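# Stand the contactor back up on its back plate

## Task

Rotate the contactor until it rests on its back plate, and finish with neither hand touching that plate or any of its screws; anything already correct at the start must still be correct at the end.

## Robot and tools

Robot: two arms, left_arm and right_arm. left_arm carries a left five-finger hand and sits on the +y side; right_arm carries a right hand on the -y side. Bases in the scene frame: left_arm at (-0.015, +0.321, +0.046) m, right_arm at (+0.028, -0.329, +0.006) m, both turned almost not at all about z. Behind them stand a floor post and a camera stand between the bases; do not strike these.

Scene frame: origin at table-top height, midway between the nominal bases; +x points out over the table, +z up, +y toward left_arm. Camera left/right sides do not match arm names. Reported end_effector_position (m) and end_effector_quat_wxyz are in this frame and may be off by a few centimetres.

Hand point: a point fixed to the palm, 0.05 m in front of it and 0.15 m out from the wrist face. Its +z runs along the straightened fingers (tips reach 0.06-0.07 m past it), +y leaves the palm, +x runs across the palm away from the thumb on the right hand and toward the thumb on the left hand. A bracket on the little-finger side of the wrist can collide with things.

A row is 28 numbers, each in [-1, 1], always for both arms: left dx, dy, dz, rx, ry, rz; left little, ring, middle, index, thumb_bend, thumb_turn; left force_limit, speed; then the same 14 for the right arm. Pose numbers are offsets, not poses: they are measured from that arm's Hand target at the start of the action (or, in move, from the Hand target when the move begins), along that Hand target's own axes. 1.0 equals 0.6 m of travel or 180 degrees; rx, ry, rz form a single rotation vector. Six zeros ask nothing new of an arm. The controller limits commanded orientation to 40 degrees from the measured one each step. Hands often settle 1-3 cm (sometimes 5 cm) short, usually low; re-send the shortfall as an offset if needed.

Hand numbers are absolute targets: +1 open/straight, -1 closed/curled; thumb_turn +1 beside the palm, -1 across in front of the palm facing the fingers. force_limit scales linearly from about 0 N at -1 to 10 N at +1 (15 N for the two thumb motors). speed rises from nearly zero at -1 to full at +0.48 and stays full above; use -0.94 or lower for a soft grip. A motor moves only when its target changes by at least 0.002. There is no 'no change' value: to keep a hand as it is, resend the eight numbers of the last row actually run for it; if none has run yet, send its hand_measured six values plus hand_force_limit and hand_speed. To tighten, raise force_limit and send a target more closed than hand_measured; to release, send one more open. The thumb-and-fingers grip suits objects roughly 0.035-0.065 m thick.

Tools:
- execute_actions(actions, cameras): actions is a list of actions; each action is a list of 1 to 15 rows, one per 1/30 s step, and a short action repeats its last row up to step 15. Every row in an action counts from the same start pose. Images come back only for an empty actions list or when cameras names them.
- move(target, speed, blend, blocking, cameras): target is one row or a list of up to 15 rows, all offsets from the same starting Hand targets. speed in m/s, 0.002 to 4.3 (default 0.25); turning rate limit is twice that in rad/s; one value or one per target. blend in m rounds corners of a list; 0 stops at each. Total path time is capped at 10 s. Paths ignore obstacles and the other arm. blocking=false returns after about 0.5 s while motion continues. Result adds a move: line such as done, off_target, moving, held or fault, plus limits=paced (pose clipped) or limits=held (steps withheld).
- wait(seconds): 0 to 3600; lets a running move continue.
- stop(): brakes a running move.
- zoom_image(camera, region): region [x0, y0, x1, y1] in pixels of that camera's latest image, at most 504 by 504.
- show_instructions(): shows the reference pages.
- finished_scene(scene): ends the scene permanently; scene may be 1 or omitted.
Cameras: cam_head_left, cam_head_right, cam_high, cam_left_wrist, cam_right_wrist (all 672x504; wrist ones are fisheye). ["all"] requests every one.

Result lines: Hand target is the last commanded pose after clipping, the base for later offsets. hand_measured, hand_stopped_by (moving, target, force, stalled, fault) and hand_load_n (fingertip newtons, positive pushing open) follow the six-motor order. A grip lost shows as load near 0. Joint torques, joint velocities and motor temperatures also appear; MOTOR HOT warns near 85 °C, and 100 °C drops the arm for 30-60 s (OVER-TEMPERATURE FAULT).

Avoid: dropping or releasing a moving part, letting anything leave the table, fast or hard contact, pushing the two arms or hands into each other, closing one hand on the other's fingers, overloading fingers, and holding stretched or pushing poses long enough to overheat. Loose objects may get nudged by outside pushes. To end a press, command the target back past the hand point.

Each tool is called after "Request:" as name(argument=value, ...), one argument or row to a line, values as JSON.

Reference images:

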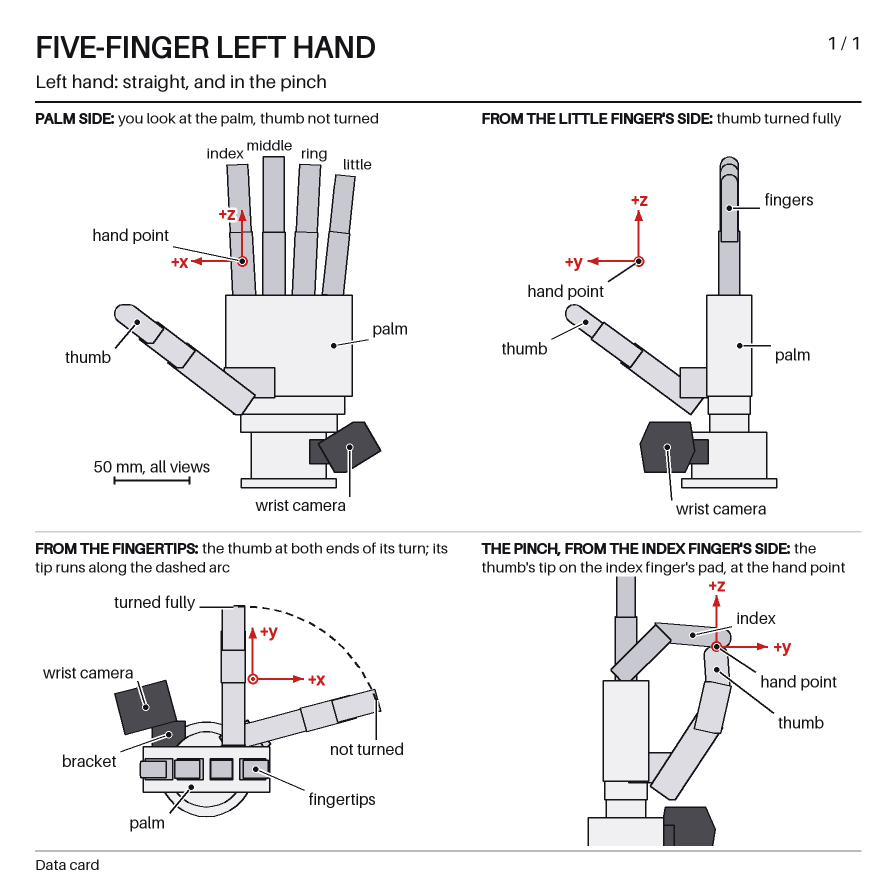

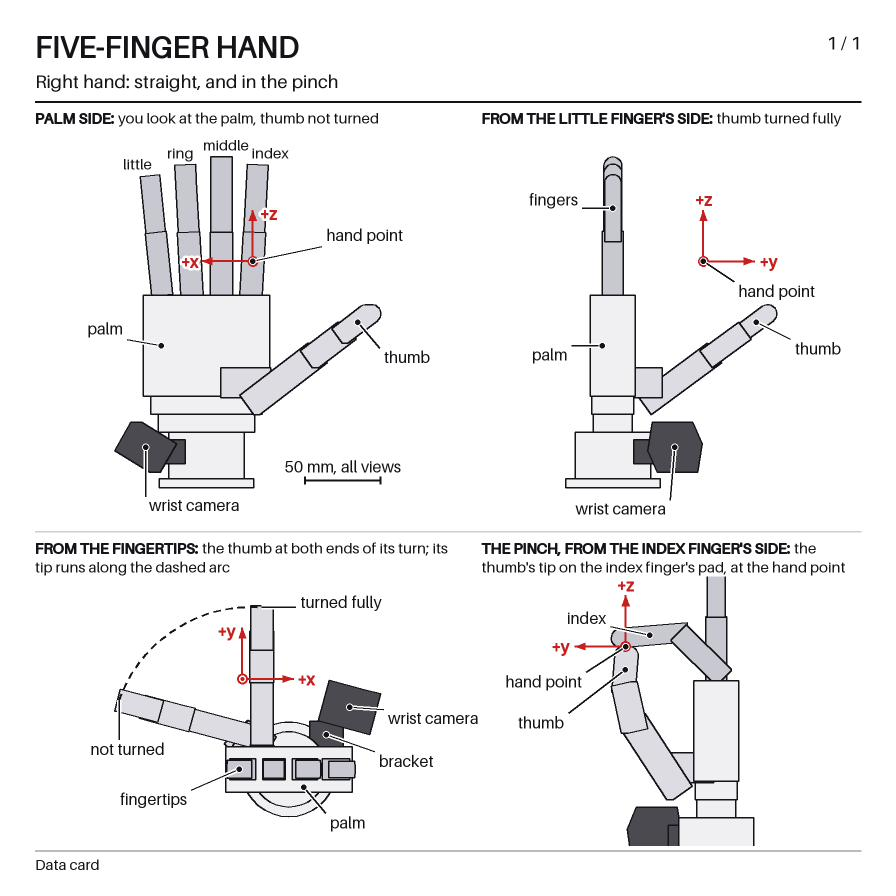

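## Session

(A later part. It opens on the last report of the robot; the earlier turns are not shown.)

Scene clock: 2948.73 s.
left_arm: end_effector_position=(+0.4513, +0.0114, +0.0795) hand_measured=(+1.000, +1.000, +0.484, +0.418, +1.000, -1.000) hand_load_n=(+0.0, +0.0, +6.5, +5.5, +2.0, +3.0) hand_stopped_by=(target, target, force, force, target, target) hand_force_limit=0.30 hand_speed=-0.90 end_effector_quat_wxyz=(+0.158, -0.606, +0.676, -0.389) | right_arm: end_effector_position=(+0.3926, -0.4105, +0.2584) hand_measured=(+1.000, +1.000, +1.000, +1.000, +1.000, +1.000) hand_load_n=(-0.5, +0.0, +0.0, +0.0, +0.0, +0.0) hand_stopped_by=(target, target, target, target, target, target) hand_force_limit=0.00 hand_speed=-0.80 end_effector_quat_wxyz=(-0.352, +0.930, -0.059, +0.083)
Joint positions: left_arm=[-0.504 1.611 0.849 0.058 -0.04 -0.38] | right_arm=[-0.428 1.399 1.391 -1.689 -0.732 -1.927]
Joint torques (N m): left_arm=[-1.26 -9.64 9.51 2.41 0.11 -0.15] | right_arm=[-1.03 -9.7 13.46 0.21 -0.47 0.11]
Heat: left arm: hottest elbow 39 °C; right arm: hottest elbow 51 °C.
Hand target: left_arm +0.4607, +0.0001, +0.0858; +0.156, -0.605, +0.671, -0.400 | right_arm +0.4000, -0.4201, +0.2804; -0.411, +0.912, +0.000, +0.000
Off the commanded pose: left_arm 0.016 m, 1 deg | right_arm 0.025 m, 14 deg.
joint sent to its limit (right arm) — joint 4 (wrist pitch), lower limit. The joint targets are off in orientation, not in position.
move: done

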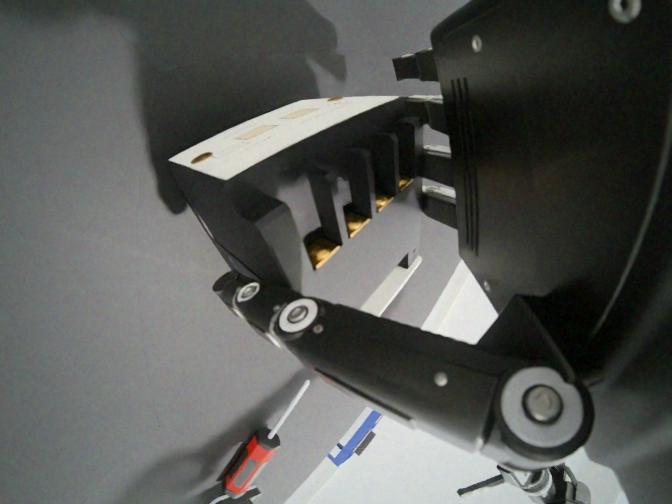

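Request:
move(
  target=[0, 0, 0, 0, 0, 0, 1, 1, -0.1, -0.1, 1, -1, 0.7, -0.9, 0, 0, 0, 0, 0, 0, 1, 1, 1, 1, 1, 1, 0, -0.8],
  cameras=["cam_left_wrist", "cam_head_left"],
)

Scene clock: 2959.50 s.
left_arm: end_effector_position=(+0.4517, +0.0114, +0.0795) hand_measured=(+1.000, +1.000, +0.450, +0.394, +1.000, -1.000) hand_load_n=(+0.0, +0.0, +8.5, +8.0, +3.0, +4.0) hand_stopped_by=(target, target, force, force, target, target) hand_force_limit=0.70 hand_speed=-0.90 end_effector_quat_wxyz=(+0.158, -0.606, +0.676, -0.389) | right_arm: end_effector_position=(+0.3926, -0.4105, +0.2584) hand_measured=(+1.000, +1.000, +1.000, +1.000, +1.000, +1.000) hand_load_n=(+0.0, +0.0, +0.0, +0.0, +0.0, +0.0) hand_stopped_by=(target, target, target, target, target, target) hand_force_limit=0.00 hand_speed=-0.80 end_effector_quat_wxyz=(-0.352, +0.930, -0.059, +0.083)
Joint positions: left_arm=[-0.504 1.612 0.849 0.059 -0.041 -0.38] | right_arm=[-0.428 1.399 1.391 -1.689 -0.732 -1.927]
Joint torques (N m): left_arm=[-1.38 -9.7 9.58 2.39 0.12 -0.15] | right_arm=[-0.97 -9.64 13.46 0.21 -0.47 0.11]
Heat: left arm: hottest elbow 39 °C; right arm: hottest elbow 51 °C.
Hand target: left_arm +0.4607, +0.0002, +0.0858; +0.156, -0.605, +0.671, -0.400 | right_arm +0.4000, -0.4201, +0.2804; -0.411, +0.912, +0.000, +0.000
Off the commanded pose: left_arm 0.016 m, 1 deg | right_arm 0.025 m, 14 deg.
joint sent to its limit (right arm) — joint 4 (wrist pitch), lower limit. The joint targets are off in orientation, not in position.
move: done
Images, in order (width x height): cam_head_left 672x504, cam_left_wrist 672x504.

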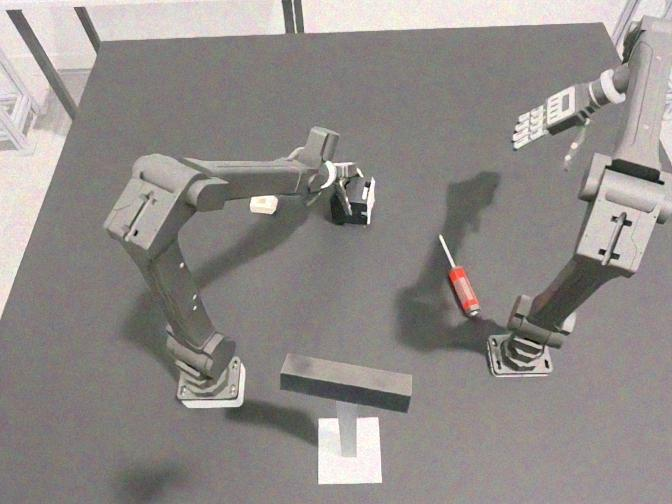

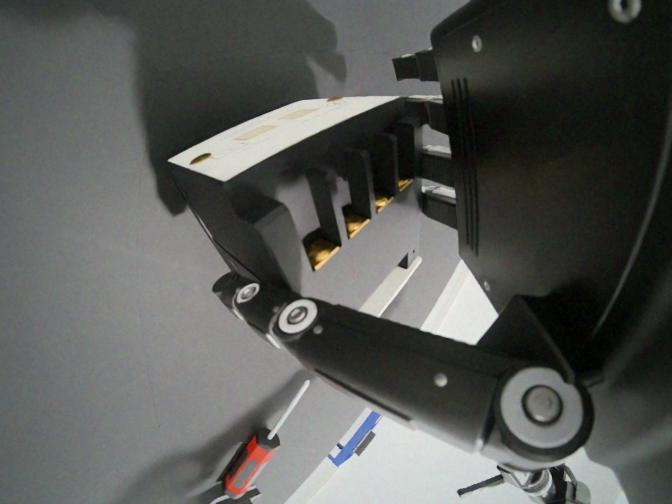

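Request:
move(
  target=[0, 0, 0, 0, 0, 0, 1, 1, -0.3, -0.3, 1, -1, 0.95, -0.88, 0, 0, 0, 0, 0, 0, 1, 1, 1, 1, 1, 1, 0, -0.8],
)

Scene clock: 2965.83 s.
left_arm: end_effector_position=(+0.4518, +0.0112, +0.0795) hand_measured=(+1.000, +1.000, +0.420, +0.374, +1.000, -1.000) hand_load_n=(+0.0, +0.0, +10.5, +11.0, +3.0, +4.0) hand_stopped_by=(target, target, force, force, target, target) hand_force_limit=0.95 hand_speed=-0.88 end_effector_quat_wxyz=(+0.158, -0.605, +0.676, -0.390) | right_arm: end_effector_position=(+0.3926, -0.4105, +0.2584) hand_measured=(+1.000, +1.000, +1.000, +1.000, +1.000, +1.000) hand_load_n=(+0.0, +0.0, +0.0, +0.0, +0.0, +0.0) hand_stopped_by=(target, target, target, target, target, target) hand_force_limit=0.00 hand_speed=-0.80 end_effector_quat_wxyz=(-0.352, +0.930, -0.059, +0.083)
Joint positions: left_arm=[-0.504 1.612 0.849 0.06 -0.042 -0.38] | right_arm=[-0.428 1.399 1.391 -1.689 -0.732 -1.927]
Joint torques (N m): left_arm=[-1.26 -9.93 9.58 2.32 0.16 -0.15] | right_arm=[-0.97 -9.64 13.45 0.21 -0.48 0.11]
Heat: left arm: hottest elbow 39 °C; right arm: hottest elbow 51 °C.
Hand target: left_arm +0.4606, +0.0000, +0.0858; +0.156, -0.605, +0.671, -0.400 | right_arm +0.4000, -0.4201, +0.2804; -0.411, +0.912, +0.000, +0.000
Off the commanded pose: left_arm 0.016 m, 1 deg | right_arm 0.025 m, 14 deg.
joint sent to its limit (right arm) — joint 4 (wrist pitch), lower limit. The joint targets are off in orientation, not in position.
move: done

Request:
move(
  target=[0.0403, -0.0730, -0.0307, 0.021, 0.011, -0.003, 1, 1, -0.3, -0.3, 1, -1, 0.95, -0.88, 0, 0, 0, 0, 0, 0, 1, 1, 1, 1, 1, 1, 0, -0.8],
  speed=0.06,
)

Scene clock: 2983.17 s.
left_arm: end_effector_position=(+0.4512, +0.0106, +0.0813) hand_measured=(+1.000, +1.000, +0.420, +0.374, +1.000, -1.000) hand_load_n=(+0.0, +0.0, +10.0, +11.0, +3.5, +4.5) hand_stopped_by=(target, target, force, force, target, target) hand_force_limit=0.95 hand_speed=-0.88 end_effector_quat_wxyz=(+0.159, -0.606, +0.677, -0.386) | right_arm: end_effector_position=(+0.3926, -0.4105, +0.2584) hand_measured=(+1.000, +1.000, +1.000, +1.000, +1.000, +1.000) hand_load_n=(+0.0, +0.0, +0.0, +0.0, +0.0, +0.0) hand_stopped_by=(target, target, target, target, target, target) hand_force_limit=0.00 hand_speed=-0.80 end_effector_quat_wxyz=(-0.352, +0.930, -0.059, +0.083)
Joint positions: left_arm=[-0.507 1.608 0.855 0.043 -0.046 -0.38] | right_arm=[-0.428 1.399 1.391 -1.689 -0.732 -1.927]
Joint torques (N m): left_arm=[-1.9 -15.33 12.23 1.84 0.38 -0.28] | right_arm=[-0.97 -9.7 13.46 0.21 -0.47 0.11]
Heat: left arm: hottest elbow 39 °C; right arm: hottest elbow 51 °C.
Hand target: left_arm +0.4726, -0.0139, +0.1358; +0.162, -0.595, +0.657, -0.433 | right_arm +0.4000, -0.4201, +0.2804; -0.411, +0.912, +0.000, +0.000
Off the commanded pose: left_arm 0.064 m, 6 deg | right_arm 0.025 m, 14 deg.
joint sent to its limit (right arm) — joint 4 (wrist pitch), lower limit. The joint targets are off in orientation, not in position.
move: off_target (left_arm)

Request:
move(
  target=[0.0364, -0.0683, -0.0208, 0.021, 0.0108, -0.0032, 1, 1, -0.3, -0.3, 1, -1, 0.95, -0.88, 0, 0, 0, 0, 0, 0, 1, 1, 1, 1, 1, 1, 0, -0.8],
  speed=0.06,
  cameras=["cam_left_wrist", "cam_head_left"],
)

Scene clock: 2997.80 s.
left_arm: end_effector_position=(+0.4424, +0.0094, +0.0856) hand_measured=(+1.000, +1.000, +0.420, +0.374, +1.000, -1.000) hand_load_n=(+0.0, +0.0, +8.0, +11.0, +3.0, +3.0) hand_stopped_by=(target, target, force, force, target, target) hand_force_limit=0.95 hand_speed=-0.88 end_effector_quat_wxyz=(+0.154, -0.605, +0.683, -0.379) | right_arm: end_effector_position=(+0.3926, -0.4105, +0.2584) hand_measured=(+1.000, +1.000, +1.000, +1.000, +1.000, +1.000) hand_load_n=(+0.0, +0.0, +0.0, +0.0, +0.0, +0.0) hand_stopped_by=(target, target, target, target, target, target) hand_force_limit=0.00 hand_speed=-0.80 end_effector_quat_wxyz=(-0.352, +0.930, -0.059, +0.083)
Joint positions: left_arm=[-0.517 1.587 0.855 0.002 -0.046 -0.38] | right_arm=[-0.428 1.399 1.391 -1.689 -0.732 -1.927]
Joint torques (N m): left_arm=[-1.2 -18.43 14.87 2.89 0.49 -0.37] | right_arm=[-0.97 -9.64 13.46 0.21 -0.47 0.11]
Heat: left arm: hottest elbow 40 °C; right arm: hottest elbow 51 °C.
Hand target: left_arm +0.4845, -0.0259, +0.1809; +0.168, -0.586, +0.642, -0.465 | right_arm +0.4000, -0.4201, +0.2804; -0.411, +0.912, +0.000, +0.000
Off the commanded pose: left_arm 0.110 m, 11 deg | right_arm 0.025 m, 14 deg.
joint sent to its limit (right arm) — joint 4 (wrist pitch), lower limit. The joint targets are off in orientation, not in position.
move: off_target (left_arm)
Images, in order (width x height): cam_head_left 672x504, cam_left_wrist 672x504.

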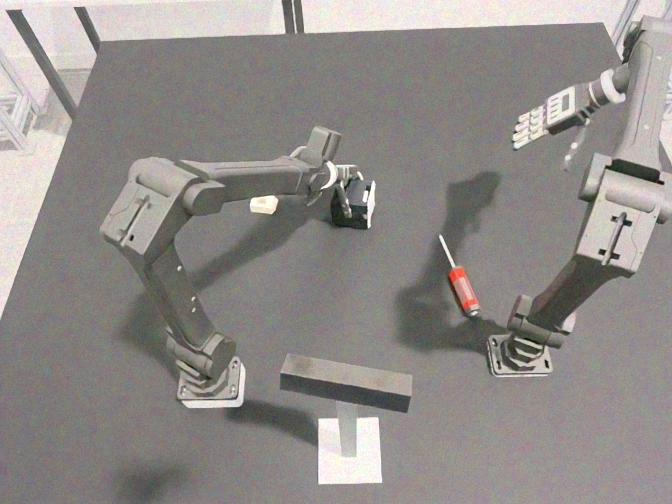

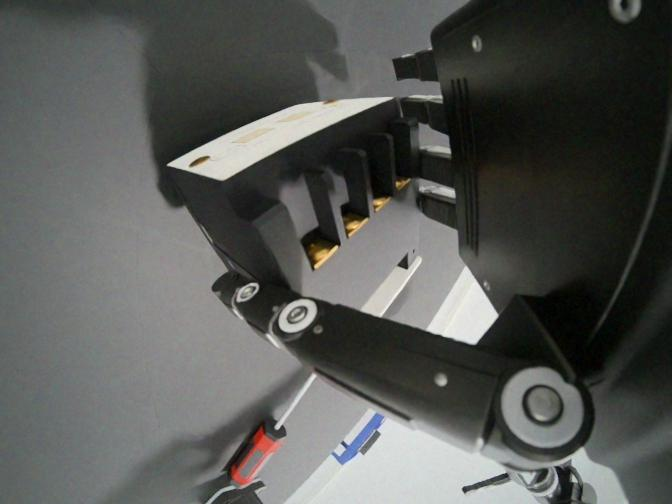

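Request:
move(
  target=[0.0237, -0.0621, -0.0187, 0, 0, 0, 1, 1, -0.3, -0.3, 1, -1, 0.95, -0.88, 0, 0, 0, 0, 0, 0, 1, 1, 1, 1, 1, 1, 0, -0.8],
  speed=0.06,
  cameras=["cam_left_wrist"],
)

Scene clock: 3013.20 s.
left_arm: end_effector_position=(+0.4451, +0.0071, +0.1142) hand_measured=(+1.000, +1.000, +0.420, +0.374, +1.000, -1.000) hand_load_n=(+0.0, +0.0, +7.5, +11.0, +3.0, +3.0) hand_stopped_by=(target, target, force, force, target, target) hand_force_limit=0.95 hand_speed=-0.88 end_effector_quat_wxyz=(+0.149, -0.608, +0.687, -0.369) | right_arm: end_effector_position=(+0.3926, -0.4105, +0.2584) hand_measured=(+1.000, +1.000, +1.000, +1.000, +1.000, +1.000) hand_load_n=(+0.0, +0.0, +0.0, +0.0, +0.0, +0.0) hand_stopped_by=(target, target, target, target, target, target) hand_force_limit=0.00 hand_speed=-0.80 end_effector_quat_wxyz=(-0.352, +0.930, -0.059, +0.083)
Joint positions: left_arm=[-0.517 1.546 0.914 -0.12 -0.043 -0.38] | right_arm=[-0.428 1.399 1.391 -1.689 -0.732 -1.927]
Joint torques (N m): left_arm=[-1.14 -17.85 17.18 3.04 0.47 -0.35] | right_arm=[-0.97 -9.7 13.46 0.21 -0.47 0.11]
Motor temperatures (°C): left_arm=[31 34 43 30 28 31] | right_arm=[28 31 51 28 32 28]
Heat: left arm: hottest elbow 43 °C; right arm: hottest elbow 51 °C.
Hand target: left_arm +0.4945, -0.0299, +0.2210; +0.168, -0.586, +0.642, -0.466 | right_arm +0.4000, -0.4201, +0.2804; -0.411, +0.912, +0.000, +0.000
Off the commanded pose: left_arm 0.123 m, 13 deg | right_arm 0.025 m, 14 deg.
joint sent to its limit (right arm) — joint 4 (wrist pitch), lower limit. The joint targets are off in orientation, not in position.
move: off_target (left_arm)

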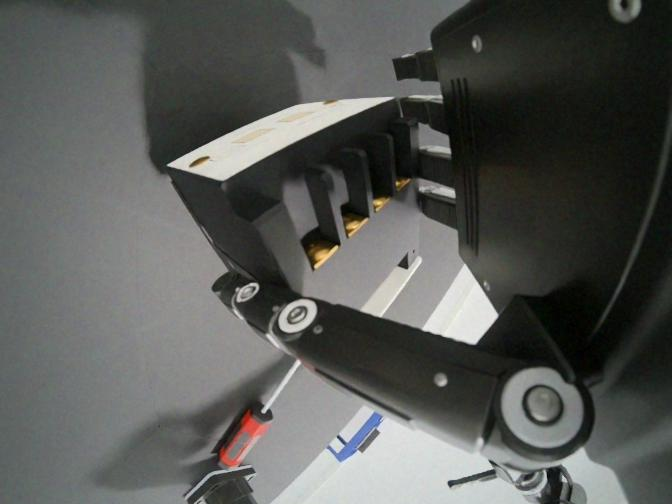

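Request:
move(
  target=[0, 0, 0, 0.0035, -0.0935, 0.1082, 1, 1, -0.3, -0.3, 1, -1, 0.95, -0.88, 0, 0, 0, 0, 0, 0, 1, 1, 1, 1, 1, 1, 0, -0.8],
  speed=0.08,
  cameras=["cam_left_wrist", "cam_head_left"],
)

Scene clock: 3050.27 s.
left_arm: end_effector_position=(+0.4507, +0.0064, +0.1355) hand_measured=(+1.000, +1.000, +0.420, +0.374, +1.000, -1.000) hand_load_n=(+0.0, +0.0, +3.5, +12.5, +2.0, +2.0) hand_stopped_by=(target, target, force, force, target, target) hand_force_limit=0.95 hand_speed=-0.88 end_effector_quat_wxyz=(+0.313, -0.538, +0.735, -0.269) | right_arm: end_effector_position=(+0.3926, -0.4105, +0.2584) hand_measured=(+1.000, +1.000, +1.000, +1.000, +1.000, +1.000) hand_load_n=(-0.5, +0.0, +0.0, +0.0, +0.0, +0.0) hand_stopped_by=(target, target, target, target, target, target) hand_force_limit=0.00 hand_speed=-0.80 end_effector_quat_wxyz=(-0.352, +0.930, -0.059, +0.083)
Joint positions: left_arm=[-0.668 1.555 1.035 -0.294 -0.436 -0.19] | right_arm=[-0.428 1.399 1.391 -1.689 -0.732 -1.927]
Joint torques (N m): left_arm=[-1.14 -15.56 18.03 2.69 -0.82 0.09] | right_arm=[-0.97 -9.7 13.45 0.21 -0.47 0.11]
Heat: left arm: hottest elbow 44 °C; right arm: hottest elbow 51 °C.
Hand target: left_arm +0.4946, -0.0299, +0.2209; +0.339, -0.530, +0.697, -0.344 | right_arm +0.4000, -0.4201, +0.2804; -0.411, +0.912, +0.000, +0.000
Off the commanded pose: left_arm 0.103 m, 10 deg | right_arm 0.025 m, 14 deg.
joint sent to its limit (right arm) — joint 4 (wrist pitch), lower limit. The joint targets are off in orientation, not in position.
move: off_target (left_arm)
Images, in order (width x height): cam_head_left 672x504, cam_left_wrist 672x504.

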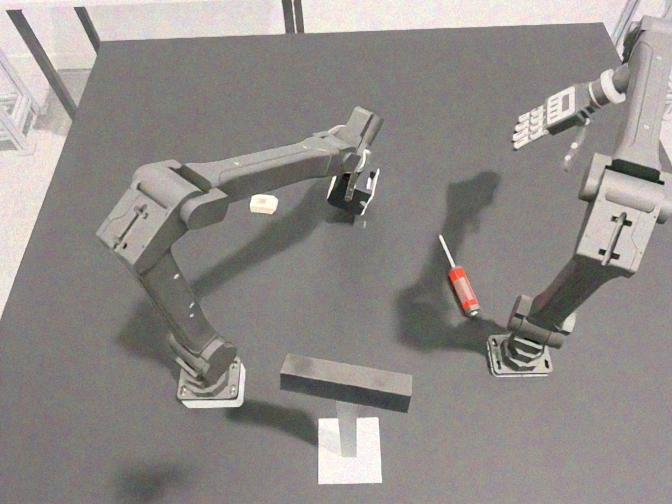

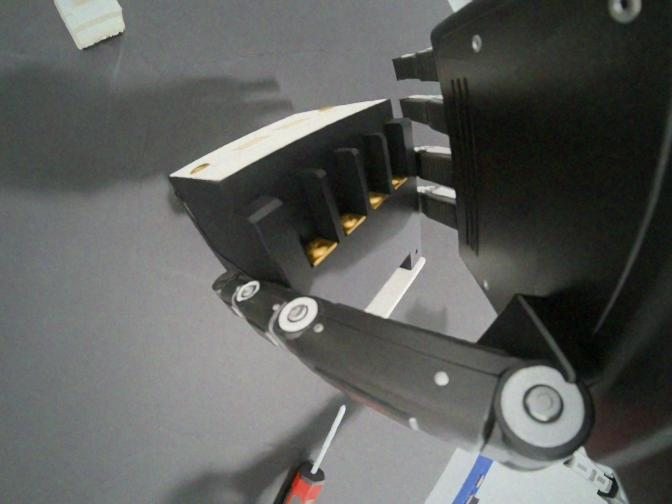

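Request:
move(
  target=[0.0034, 0.01395, -0.0039, 0.0013, -0.0637, 0.0948, 1, 1, -0.3, -0.3, 1, -1, 0.95, -0.88, 0, 0, 0, 0, 0, 0, 1, 1, 1, 1, 1, 1, 0, -0.8],
  speed=0.08,
  cameras=["cam_left_wrist", "cam_head_left"],
)

Scene clock: 3073.63 s.
left_arm: end_effector_position=(+0.4514, +0.0034, +0.1362) hand_measured=(+1.000, +1.000, +0.420, +0.374, +1.000, -1.000) hand_load_n=(+0.0, +0.0, +0.0, +12.5, +1.5, +1.5) hand_stopped_by=(target, target, force, force, target, target) hand_force_limit=0.95 hand_speed=-0.88 end_effector_quat_wxyz=(+0.426, -0.452, +0.764, -0.177) | right_arm: end_effector_position=(+0.3926, -0.4105, +0.2584) hand_measured=(+1.000, +1.000, +1.000, +1.000, +1.000, +1.000) hand_load_n=(+0.0, +0.0, +0.0, +0.0, +0.0, +0.0) hand_stopped_by=(target, target, target, target, target, target) hand_force_limit=0.00 hand_speed=-0.80 end_effector_quat_wxyz=(-0.352, +0.930, -0.059, +0.083)
Joint positions: left_arm=[-0.776 1.632 1.105 -0.333 -0.709 -0.005] | right_arm=[-0.428 1.399 1.391 -1.689 -0.732 -1.927]
Joint torques (N m): left_arm=[-1.2 -16.5 17.42 2.28 -1.59 0.32] | right_arm=[-0.97 -9.64 13.46 0.21 -0.48 0.11]
Motor temperatures (°C): left_arm=[31 35 48 30 29 31] | right_arm=[28 31 51 28 32 28]
Heat: left arm: hottest elbow 48 °C; right arm: hottest elbow 51 °C.
Hand target: left_arm +0.4881, -0.0299, +0.2152; +0.455, -0.451, +0.730, -0.237 | right_arm +0.4000, -0.4201, +0.2804; -0.411, +0.912, +0.000, +0.000
Off the commanded pose: left_arm 0.093 m, 9 deg | right_arm 0.025 m, 14 deg.
joint sent to its limit (right arm) — joint 4 (wrist pitch), lower limit. The joint targets are off in orientation, not in position.
move: off_target (left_arm)
Images, in order (width x height): cam_head_left 672x504, cam_left_wrist 672x504.

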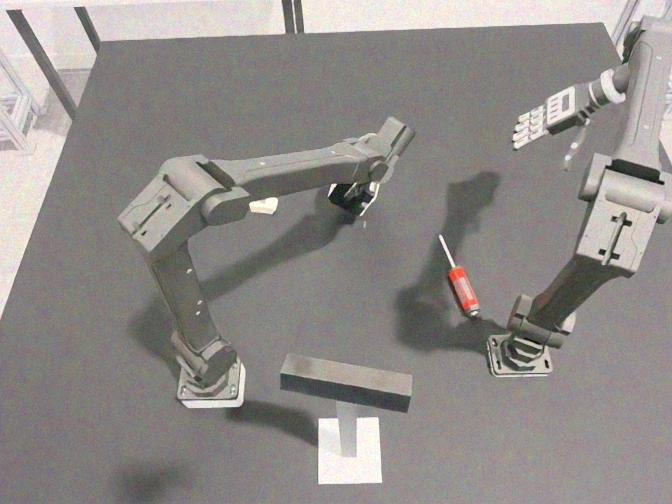

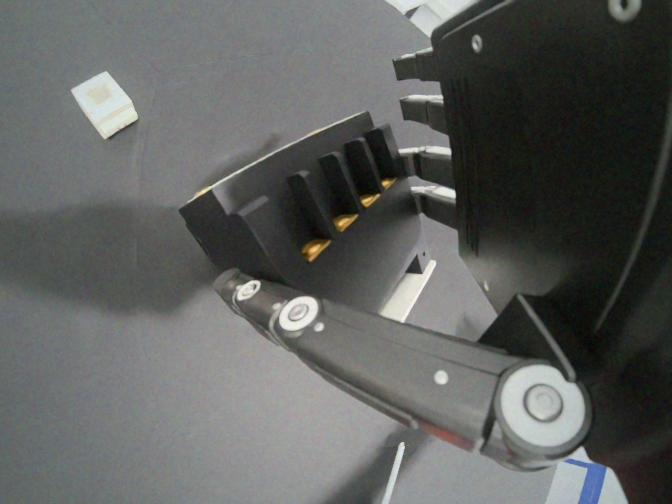

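Request:
move(
  target=[0, 0, 0, 0, 0, 0, 1, 1, -0.35, -0.3, 1, -1, 0.2, -0.93, 0, 0, 0, 0, 0, 0, 1, 1, 1, 1, 1, 1, 0, -0.8],
  speed=0.08,
  cameras=["cam_left_wrist"],
)

Scene clock: 3095.20 s.
left_arm: end_effector_position=(+0.4514, +0.0034, +0.1362) hand_measured=(+1.000, +1.000, +0.364, +0.374, +1.000, -1.000) hand_load_n=(-0.5, +0.0, +6.5, +10.5, +2.0, +4.0) hand_stopped_by=(target, target, force, force, target, target) hand_force_limit=0.20 hand_speed=-0.93 end_effector_quat_wxyz=(+0.426, -0.452, +0.764, -0.177) | right_arm: end_effector_position=(+0.3926, -0.4105, +0.2584) hand_measured=(+1.000, +1.000, +1.000, +1.000, +1.000, +1.000) hand_load_n=(+0.0, +0.0, +0.0, +0.0, +0.0, -0.5) hand_stopped_by=(target, target, target, target, target, target) hand_force_limit=0.00 hand_speed=-0.80 end_effector_quat_wxyz=(-0.352, +0.930, -0.059, +0.083)
Joint positions: left_arm=[-0.776 1.632 1.105 -0.333 -0.709 -0.004] | right_arm=[-0.428 1.399 1.391 -1.689 -0.732 -1.927]
Joint torques (N m): left_arm=[-1.44 -16.44 17.36 2.26 -1.57 0.33] | right_arm=[-0.97 -9.7 13.46 0.21 -0.47 0.11]
Heat: left arm: hottest elbow 46 °C; right arm: hottest elbow 51 °C.
Hand target: left_arm +0.4881, -0.0299, +0.2152; +0.455, -0.451, +0.730, -0.237 | right_arm +0.4000, -0.4201, +0.2804; -0.411, +0.912, +0.000, +0.000
Off the commanded pose: left_arm 0.093 m, 9 deg | right_arm 0.025 m, 14 deg.
joint sent to its limit (right arm) — joint 4 (wrist pitch), lower limit. The joint targets are off in orientation, not in position.
move: done

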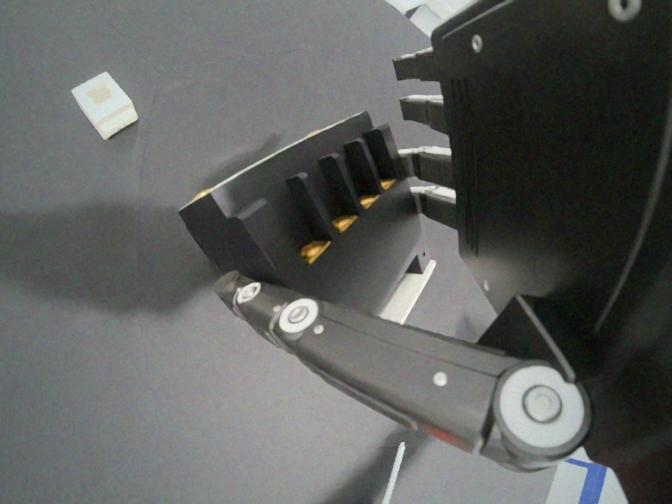

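Request:
move(
  target=[0.0139, 0.0076, 0.0028, 0.0083, -0.0814, 0.1180, 1, 1, -0.35, -0.3, 1, -1, 0.2, -0.93, 0, 0, 0, 0, 0, 0, 1, 1, 1, 1, 1, 1, 0, -0.8],
  speed=0.08,
  cameras=["cam_left_wrist", "cam_head_left"],
)

Scene clock: 3169.33 s.
left_arm: end_effector_position=(+0.4569, -0.0044, +0.1347) hand_measured=(+1.000, +1.000, +0.364, +0.374, +1.000, -1.000) hand_load_n=(+0.0, +0.0, +6.0, +11.0, +2.0, +6.0) hand_stopped_by=(target, target, force, force, target, target) hand_force_limit=0.20 hand_speed=-0.93 end_effector_quat_wxyz=(+0.551, -0.324, +0.767, -0.056) | right_arm: end_effector_position=(+0.3926, -0.4105, +0.2584) hand_measured=(+1.000, +1.000, +1.000, +1.000, +1.000, +1.000) hand_load_n=(+0.0, +0.0, +0.0, +0.0, +0.0, +0.0) hand_stopped_by=(target, target, target, target, target, target) hand_force_limit=0.00 hand_speed=-0.80 end_effector_quat_wxyz=(-0.352, +0.930, -0.059, +0.083)
Joint positions: left_arm=[-0.882 1.77 1.163 -0.232 -1.024 0.309] | right_arm=[-0.428 1.399 1.391 -1.689 -0.732 -1.927]
Joint torques (N m): left_arm=[-1.44 -17.73 15.66 3.14 -2.33 0.68] | right_arm=[-0.97 -9.7 13.46 0.2 -0.47 0.11]
Heat: left arm: hottest elbow 47 °C; right arm: hottest elbow 52 °C.
Hand target: left_arm +0.4860, -0.0349, +0.2070; +0.585, -0.330, +0.734, -0.099 | right_arm +0.4000, -0.4201, +0.2804; -0.411, +0.912, +0.000, +0.000
Off the commanded pose: left_arm 0.084 m, 7 deg | right_arm 0.025 m, 14 deg.
joint sent to its limit (right arm) — joint 4 (wrist pitch), lower limit. The joint targets are off in orientation, not in position.
move: off_target (left_arm)
Images, in order (width x height): cam_head_left 672x504, cam_left_wrist 672x504.

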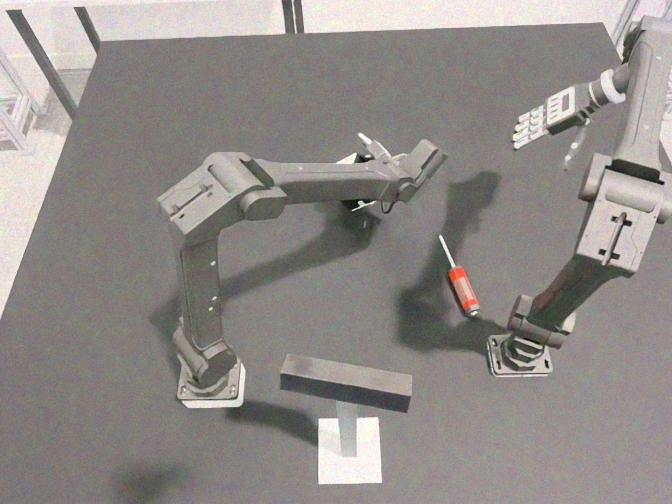

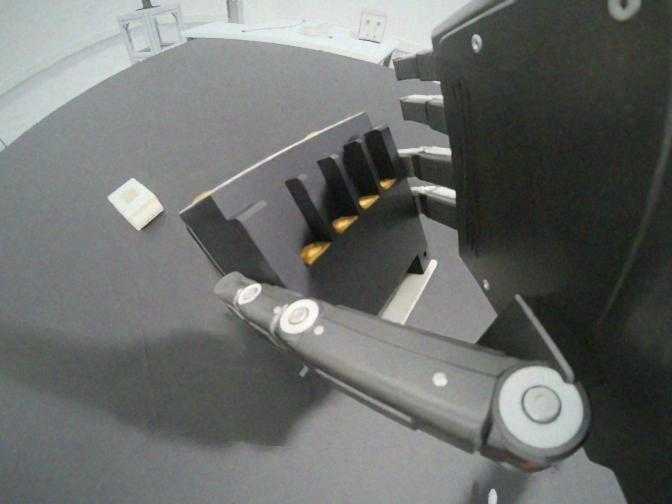

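Request:
move(
  target=[0.0062, 0.0546, -0.0190, -0.0033, -0.0668, 0.1147, 1, 1, -0.35, -0.3, 1, -1, 0.2, -0.93, 0, 0, 0, 0, 0, 0, 1, 1, 1, 1, 1, 1, 0, -0.8],
  speed=0.08,
  cameras=["cam_left_wrist", "cam_head_left", "cam_high"],
)

Scene clock: 3194.40 s.
left_arm: end_effector_position=(+0.4599, -0.0075, +0.1452) hand_measured=(+1.000, +1.000, +0.364, +0.374, +1.000, -1.000) hand_load_n=(+0.0, +0.0, +5.5, +11.5, +2.0, +7.0) hand_stopped_by=(target, target, force, force, target, target) hand_force_limit=0.20 hand_speed=-0.93 end_effector_quat_wxyz=(+0.642, -0.212, +0.736, +0.047) | right_arm: end_effector_position=(+0.3926, -0.4105, +0.2584) hand_measured=(+1.000, +1.000, +1.000, +1.000, +1.000, +1.000) hand_load_n=(+0.0, +0.0, +0.0, -0.5, +0.0, +0.0) hand_stopped_by=(target, target, target, target, target, target) hand_force_limit=0.00 hand_speed=-0.80 end_effector_quat_wxyz=(-0.352, +0.930, -0.059, +0.083)
Joint positions: left_arm=[-0.938 1.877 1.14 0.165 -1.248 0.816] | right_arm=[-0.428 1.399 1.391 -1.689 -0.732 -1.927]
Joint torques (N m): left_arm=[-1.44 -18.49 9.44 3.06 -2.07 0.91] | right_arm=[-0.91 -9.64 13.46 0.21 -0.47 0.11]
Motor temperatures (°C): left_arm=[31 36 49 30 35 31] | right_arm=[28 31 52 28 32 28]
Heat: left arm: hottest elbow 49 °C; right arm: hottest elbow 52 °C.
Hand target: left_arm +0.4631, -0.0147, +0.1900; +0.665, -0.205, +0.716, +0.046 | right_arm +0.4000, -0.4201, +0.2804; -0.411, +0.912, +0.000, +0.000
Off the commanded pose: left_arm 0.046 m, 4 deg | right_arm 0.025 m, 14 deg.
joint sent to its limit (right arm) — joint 4 (wrist pitch), lower limit. The joint targets are off in orientation, not in position.
move: off_target (left_arm)
Images, in order (width x height): cam_head_left 672x504, cam_high 672x504, cam_left_wrist 672x504.

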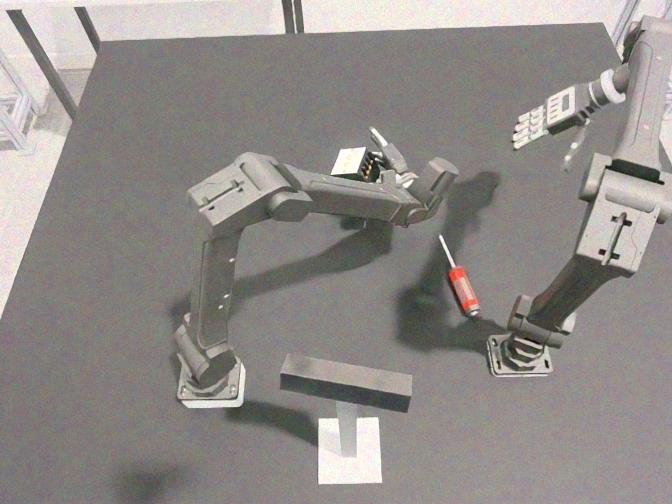

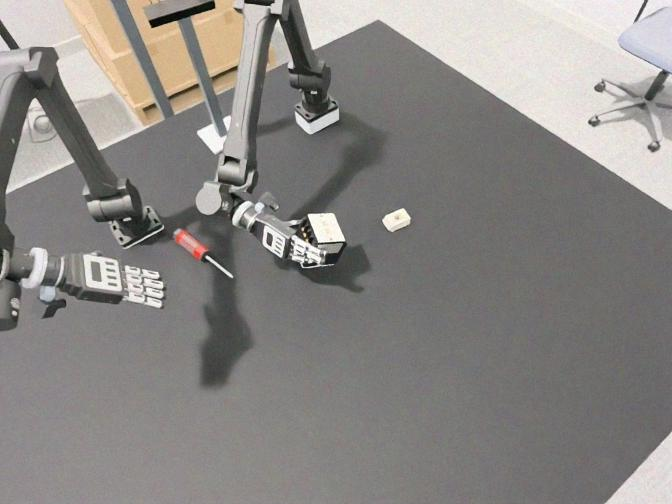

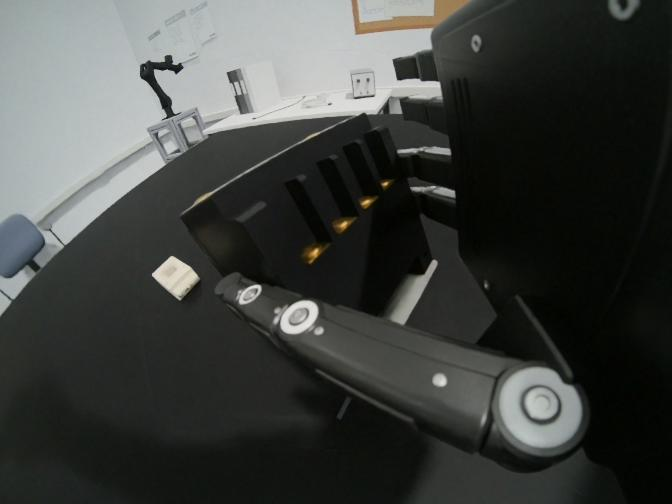

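Request:
zoom_image(
  camera="cam_high",
  region=[260, 190, 380, 300],
)

Request:
zoom_image(
  camera="cam_head_left",
  region=[310, 120, 430, 230],
)

Scaled by 4.200 from the camera's image (finer frame: 960x720).

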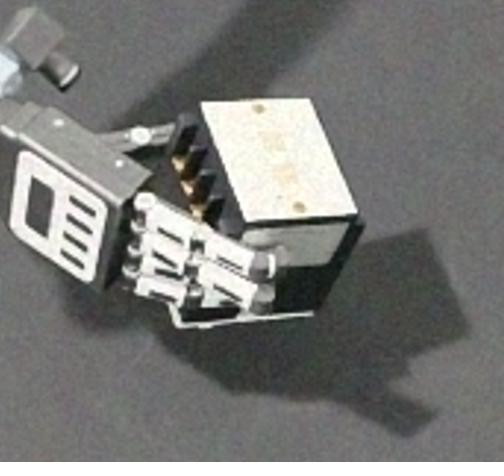

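Scaled by 4.200 from the camera's image (finer frame: 960x720).

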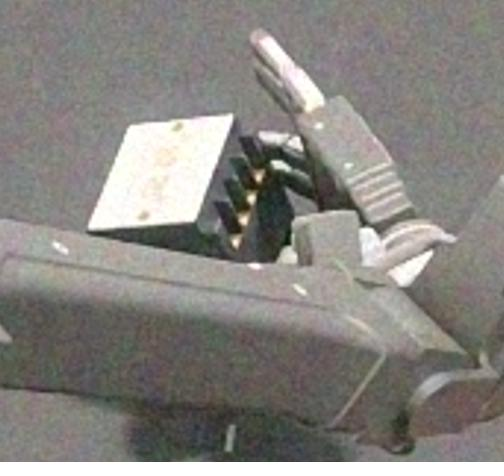

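Request:
move(
  target=[0, 0, 0, 0, -0.0441, 0.05, 1, 1, -0.35, -0.3, 1, -1, 0.2, -0.93, 0, 0, 0, 0, 0, 0, 1, 1, 1, 1, 1, 1, 0, -0.8],
  speed=0.06,
  cameras=["cam_left_wrist", "cam_head_left", "cam_high"],
)

Scene clock: 3239.17 s.
left_arm: end_effector_position=(+0.4665, -0.0111, +0.1984) hand_measured=(+1.000, +1.000, +0.362, +0.374, +1.000, -1.000) hand_load_n=(+0.0, +0.0, +0.0, +0.0, +0.0, +0.0) hand_stopped_by=(target, target, force, force, target, target) hand_force_limit=0.20 hand_speed=-0.93 end_effector_quat_wxyz=(+0.707, -0.155, +0.681, +0.109) | right_arm: end_effector_position=(+0.3926, -0.4105, +0.2584) hand_measured=(+1.000, +1.000, +1.000, +1.000, +1.000, +1.000) hand_load_n=(+0.0, +0.0, +0.0, +0.0, +0.0, +0.0) hand_stopped_by=(target, target, target, target, target, target) hand_force_limit=0.00 hand_speed=-0.80 end_effector_quat_wxyz=(-0.352, +0.930, -0.059, +0.083)
Joint positions: left_arm=[-0.953 1.955 1.128 0.929 -1.333 1.599] | right_arm=[-0.428 1.399 1.391 -1.689 -0.732 -1.927]
Joint torques (N m): left_arm=[-1.49 -13.74 6.13 2.45 0.22 0.17] | right_arm=[-0.97 -9.64 13.46 0.21 -0.47 0.11]
Motor temperatures (°C): left_arm=[31 35 42 30 35 32] | right_arm=[28 31 52 28 32 28]
Heat: left arm: hottest elbow 42 °C; right arm: hottest elbow 52 °C.
Hand target: left_arm +0.4630, -0.0148, +0.1899; +0.708, -0.144, +0.683, +0.112 | right_arm +0.4000, -0.4201, +0.2804; -0.411, +0.912, +0.000, +0.000
Off the commanded pose: left_arm 0.010 m, 1 deg | right_arm 0.025 m, 14 deg.
joint sent to its limit (right arm) — joint 4 (wrist pitch), lower limit. The joint targets are off in orientation, not in position.
move: done
Images, in order (width x height): cam_head_left 672x504, cam_high 672x504, cam_left_wrist 672x504.

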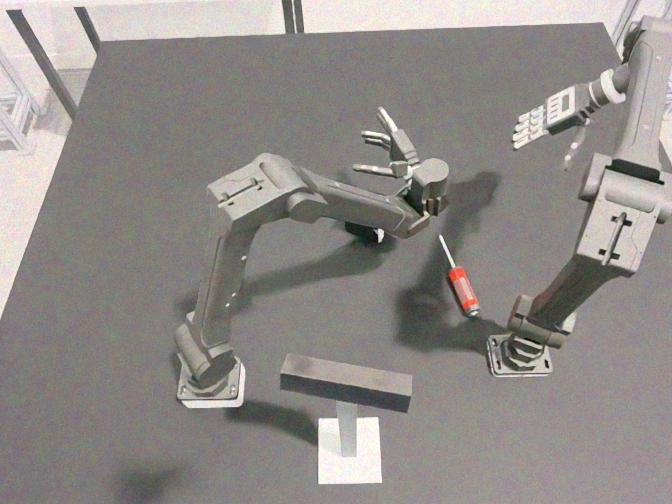

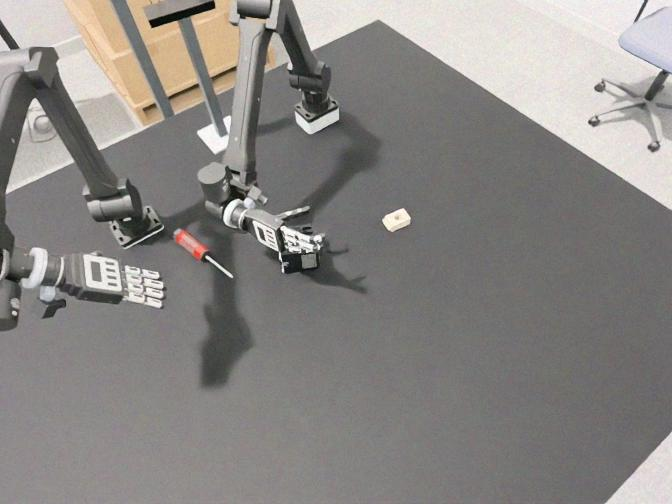

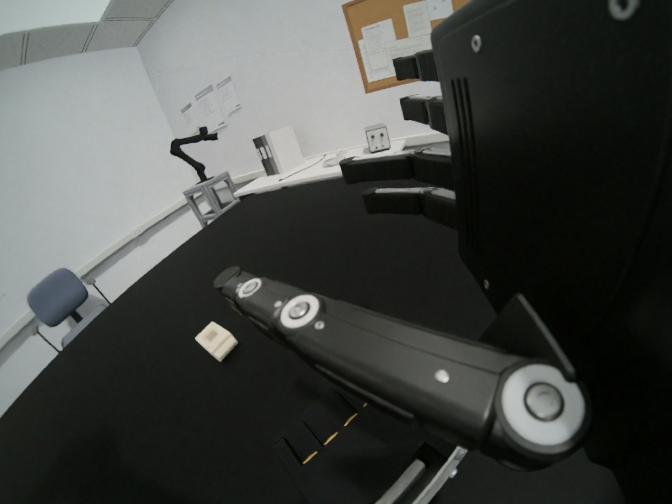

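Request:
zoom_image(
  camera="cam_high",
  region=[240, 190, 380, 310],
)

Request:
zoom_image(
  camera="cam_head_left",
  region=[310, 160, 450, 280],
)

Scaled by 3.600 from the camera's image (finer frame: 960x720).

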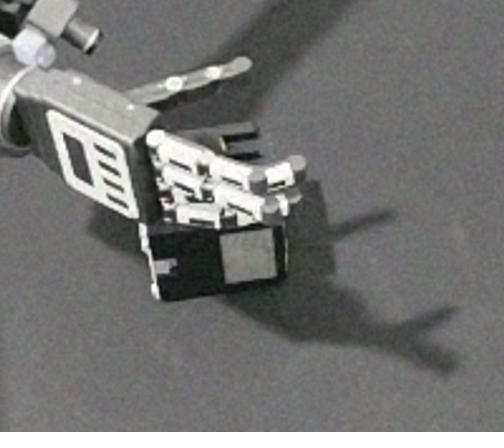

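Scaled by 3.600 from the camera's image (finer frame: 960x720).

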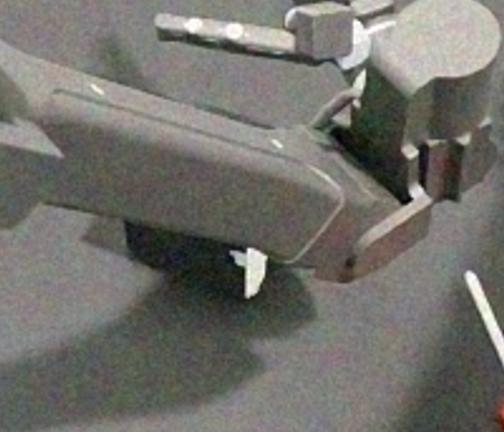

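Request:
move(
  target=[
    [-0.0590, 0.0095, -0.0080, -0.0189, 0.1365, -0.1369, 1, 1, 1, 1, 1, -1, 0.6, -0.8, 0, 0, 0, 0, 0, 0, 1, 1, 1, 1, 1, 1, 0, -0.8],
    [-0.0870, 0.0640, -0.0128, -0.0463, 0.2768, -0.3373, 1, 1, 1, 1, 1, -1, 0.6, -0.8, 0, 0, 0, 0, 0, 0, 1, 1, 1, 1, 1, 1, 0, -0.8],
    [-0.1252, 0.1325, -0.0563, -0.0405, 0.3639, -0.4457, 1, 1, 1, 1, 1, -1, 0.6, -0.8, 0, 0, 0, 0, 0, 0, 1, 1, 1, 1, 1, 1, 0, -0.8],
  ],
  speed=0.15,
  blend=0.03,
  cameras=["cam_left_wrist", "cam_head_left", "cam_high"],
)

Scene clock: 3316.17 s.
left_arm: end_effector_position=(+0.3960, +0.0497, +0.2494) hand_measured=(+1.000, +1.000, +1.000, +1.000, +1.000, -1.000) hand_load_n=(+0.0, +0.0, +0.0, +0.0, +0.0, +0.0) hand_stopped_by=(target, target, target, target, target, target) hand_force_limit=0.60 hand_speed=-0.80 end_effector_quat_wxyz=(+0.154, -0.596, +0.691, -0.379) | right_arm: end_effector_position=(+0.3926, -0.4105, +0.2584) hand_measured=(+1.000, +1.000, +1.000, +1.000, +1.000, +1.000) hand_load_n=(+0.0, +0.0, +0.0, +0.0, +0.0, +0.0) hand_stopped_by=(target, target, target, target, target, target) hand_force_limit=0.00 hand_speed=-0.80 end_effector_quat_wxyz=(-0.352, +0.930, -0.059, +0.083)
Joint positions: left_arm=[-0.483 1.205 0.963 -0.486 -0.011 -0.335] | right_arm=[-0.428 1.399 1.391 -1.689 -0.732 -1.927]
Joint torques (N m): left_arm=[-0.32 -8.47 8.99 3.02 0.14 -0.17] | right_arm=[-0.97 -9.7 13.46 0.21 -0.47 0.11]
Motor temperatures (°C): left_arm=[31 34 38 30 30 31] | right_arm=[28 31 52 28 32 28]
Heat: left arm: hottest elbow 38 °C; right arm: hottest elbow 52 °C.
Hand target: left_arm +0.4000, +0.0502, +0.2599; +0.157, -0.599, +0.678, -0.395 | right_arm +0.4000, -0.4201, +0.2804; -0.411, +0.912, +0.000, +0.000
Off the commanded pose: left_arm 0.011 m, 2 deg | right_arm 0.025 m, 14 deg.
joint sent to its limit (right arm) — joint 4 (wrist pitch), lower limit. The joint targets are off in orientation, not in position.
move: off_target (left_arm)
Images, in order (width x height): cam_head_left 672x504, cam_high 672x504, cam_left_wrist 672x504.

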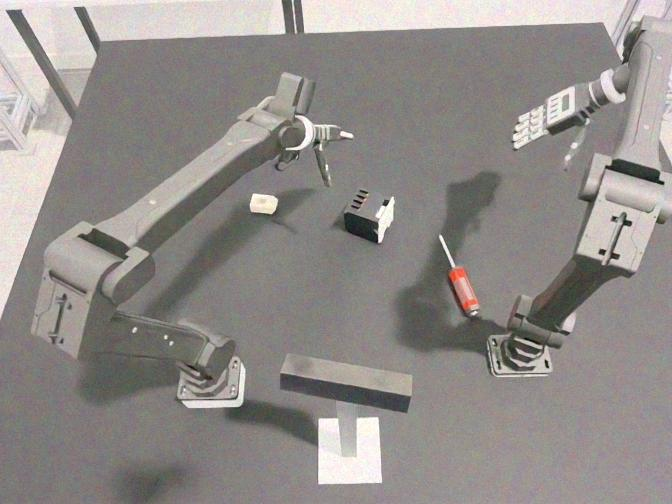

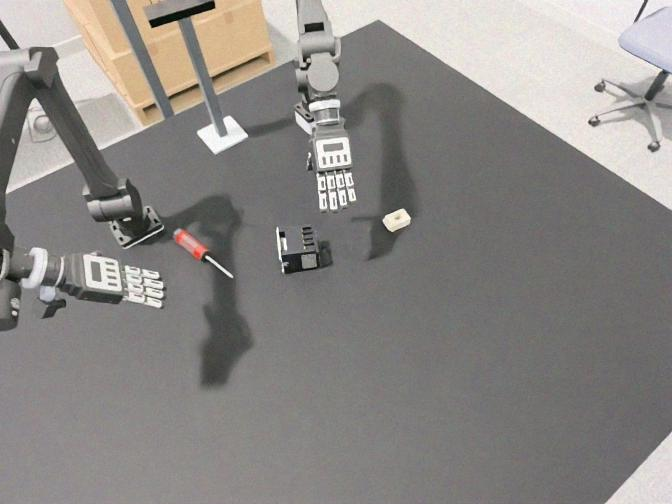

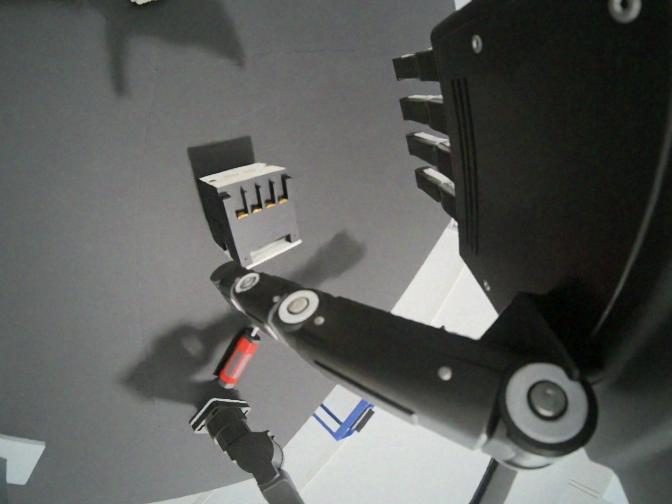

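Request:
zoom_image(
  camera="cam_high",
  region=[260, 210, 340, 290],
)

Request:
zoom_image(
  camera="cam_head_left",
  region=[320, 170, 420, 260],
)

Request:
zoom_image(
  camera="cam_left_wrist",
  region=[170, 120, 340, 290],
)

Scaled by 6.300 from the camera's image (finer frame: 960x720).

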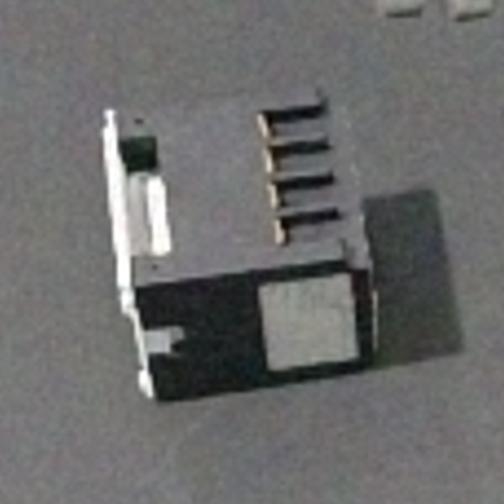

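Scaled by 5.040 from the camera's image (finer frame: 960x720).

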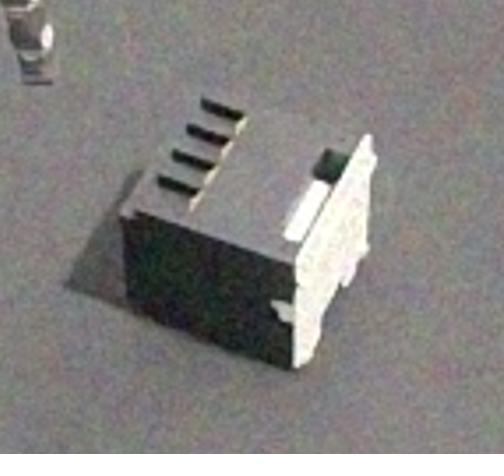

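Scaled by 2.965 from the camera's image (finer frame: 960x720).

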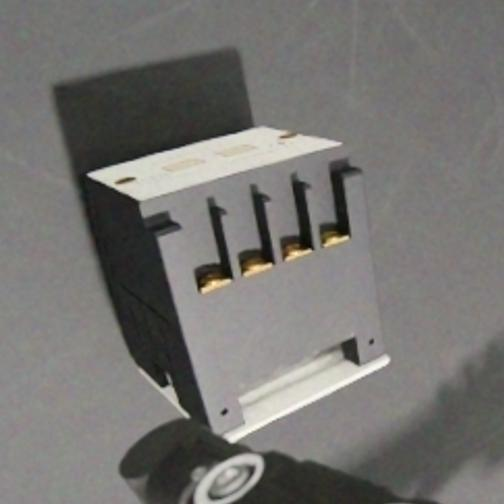

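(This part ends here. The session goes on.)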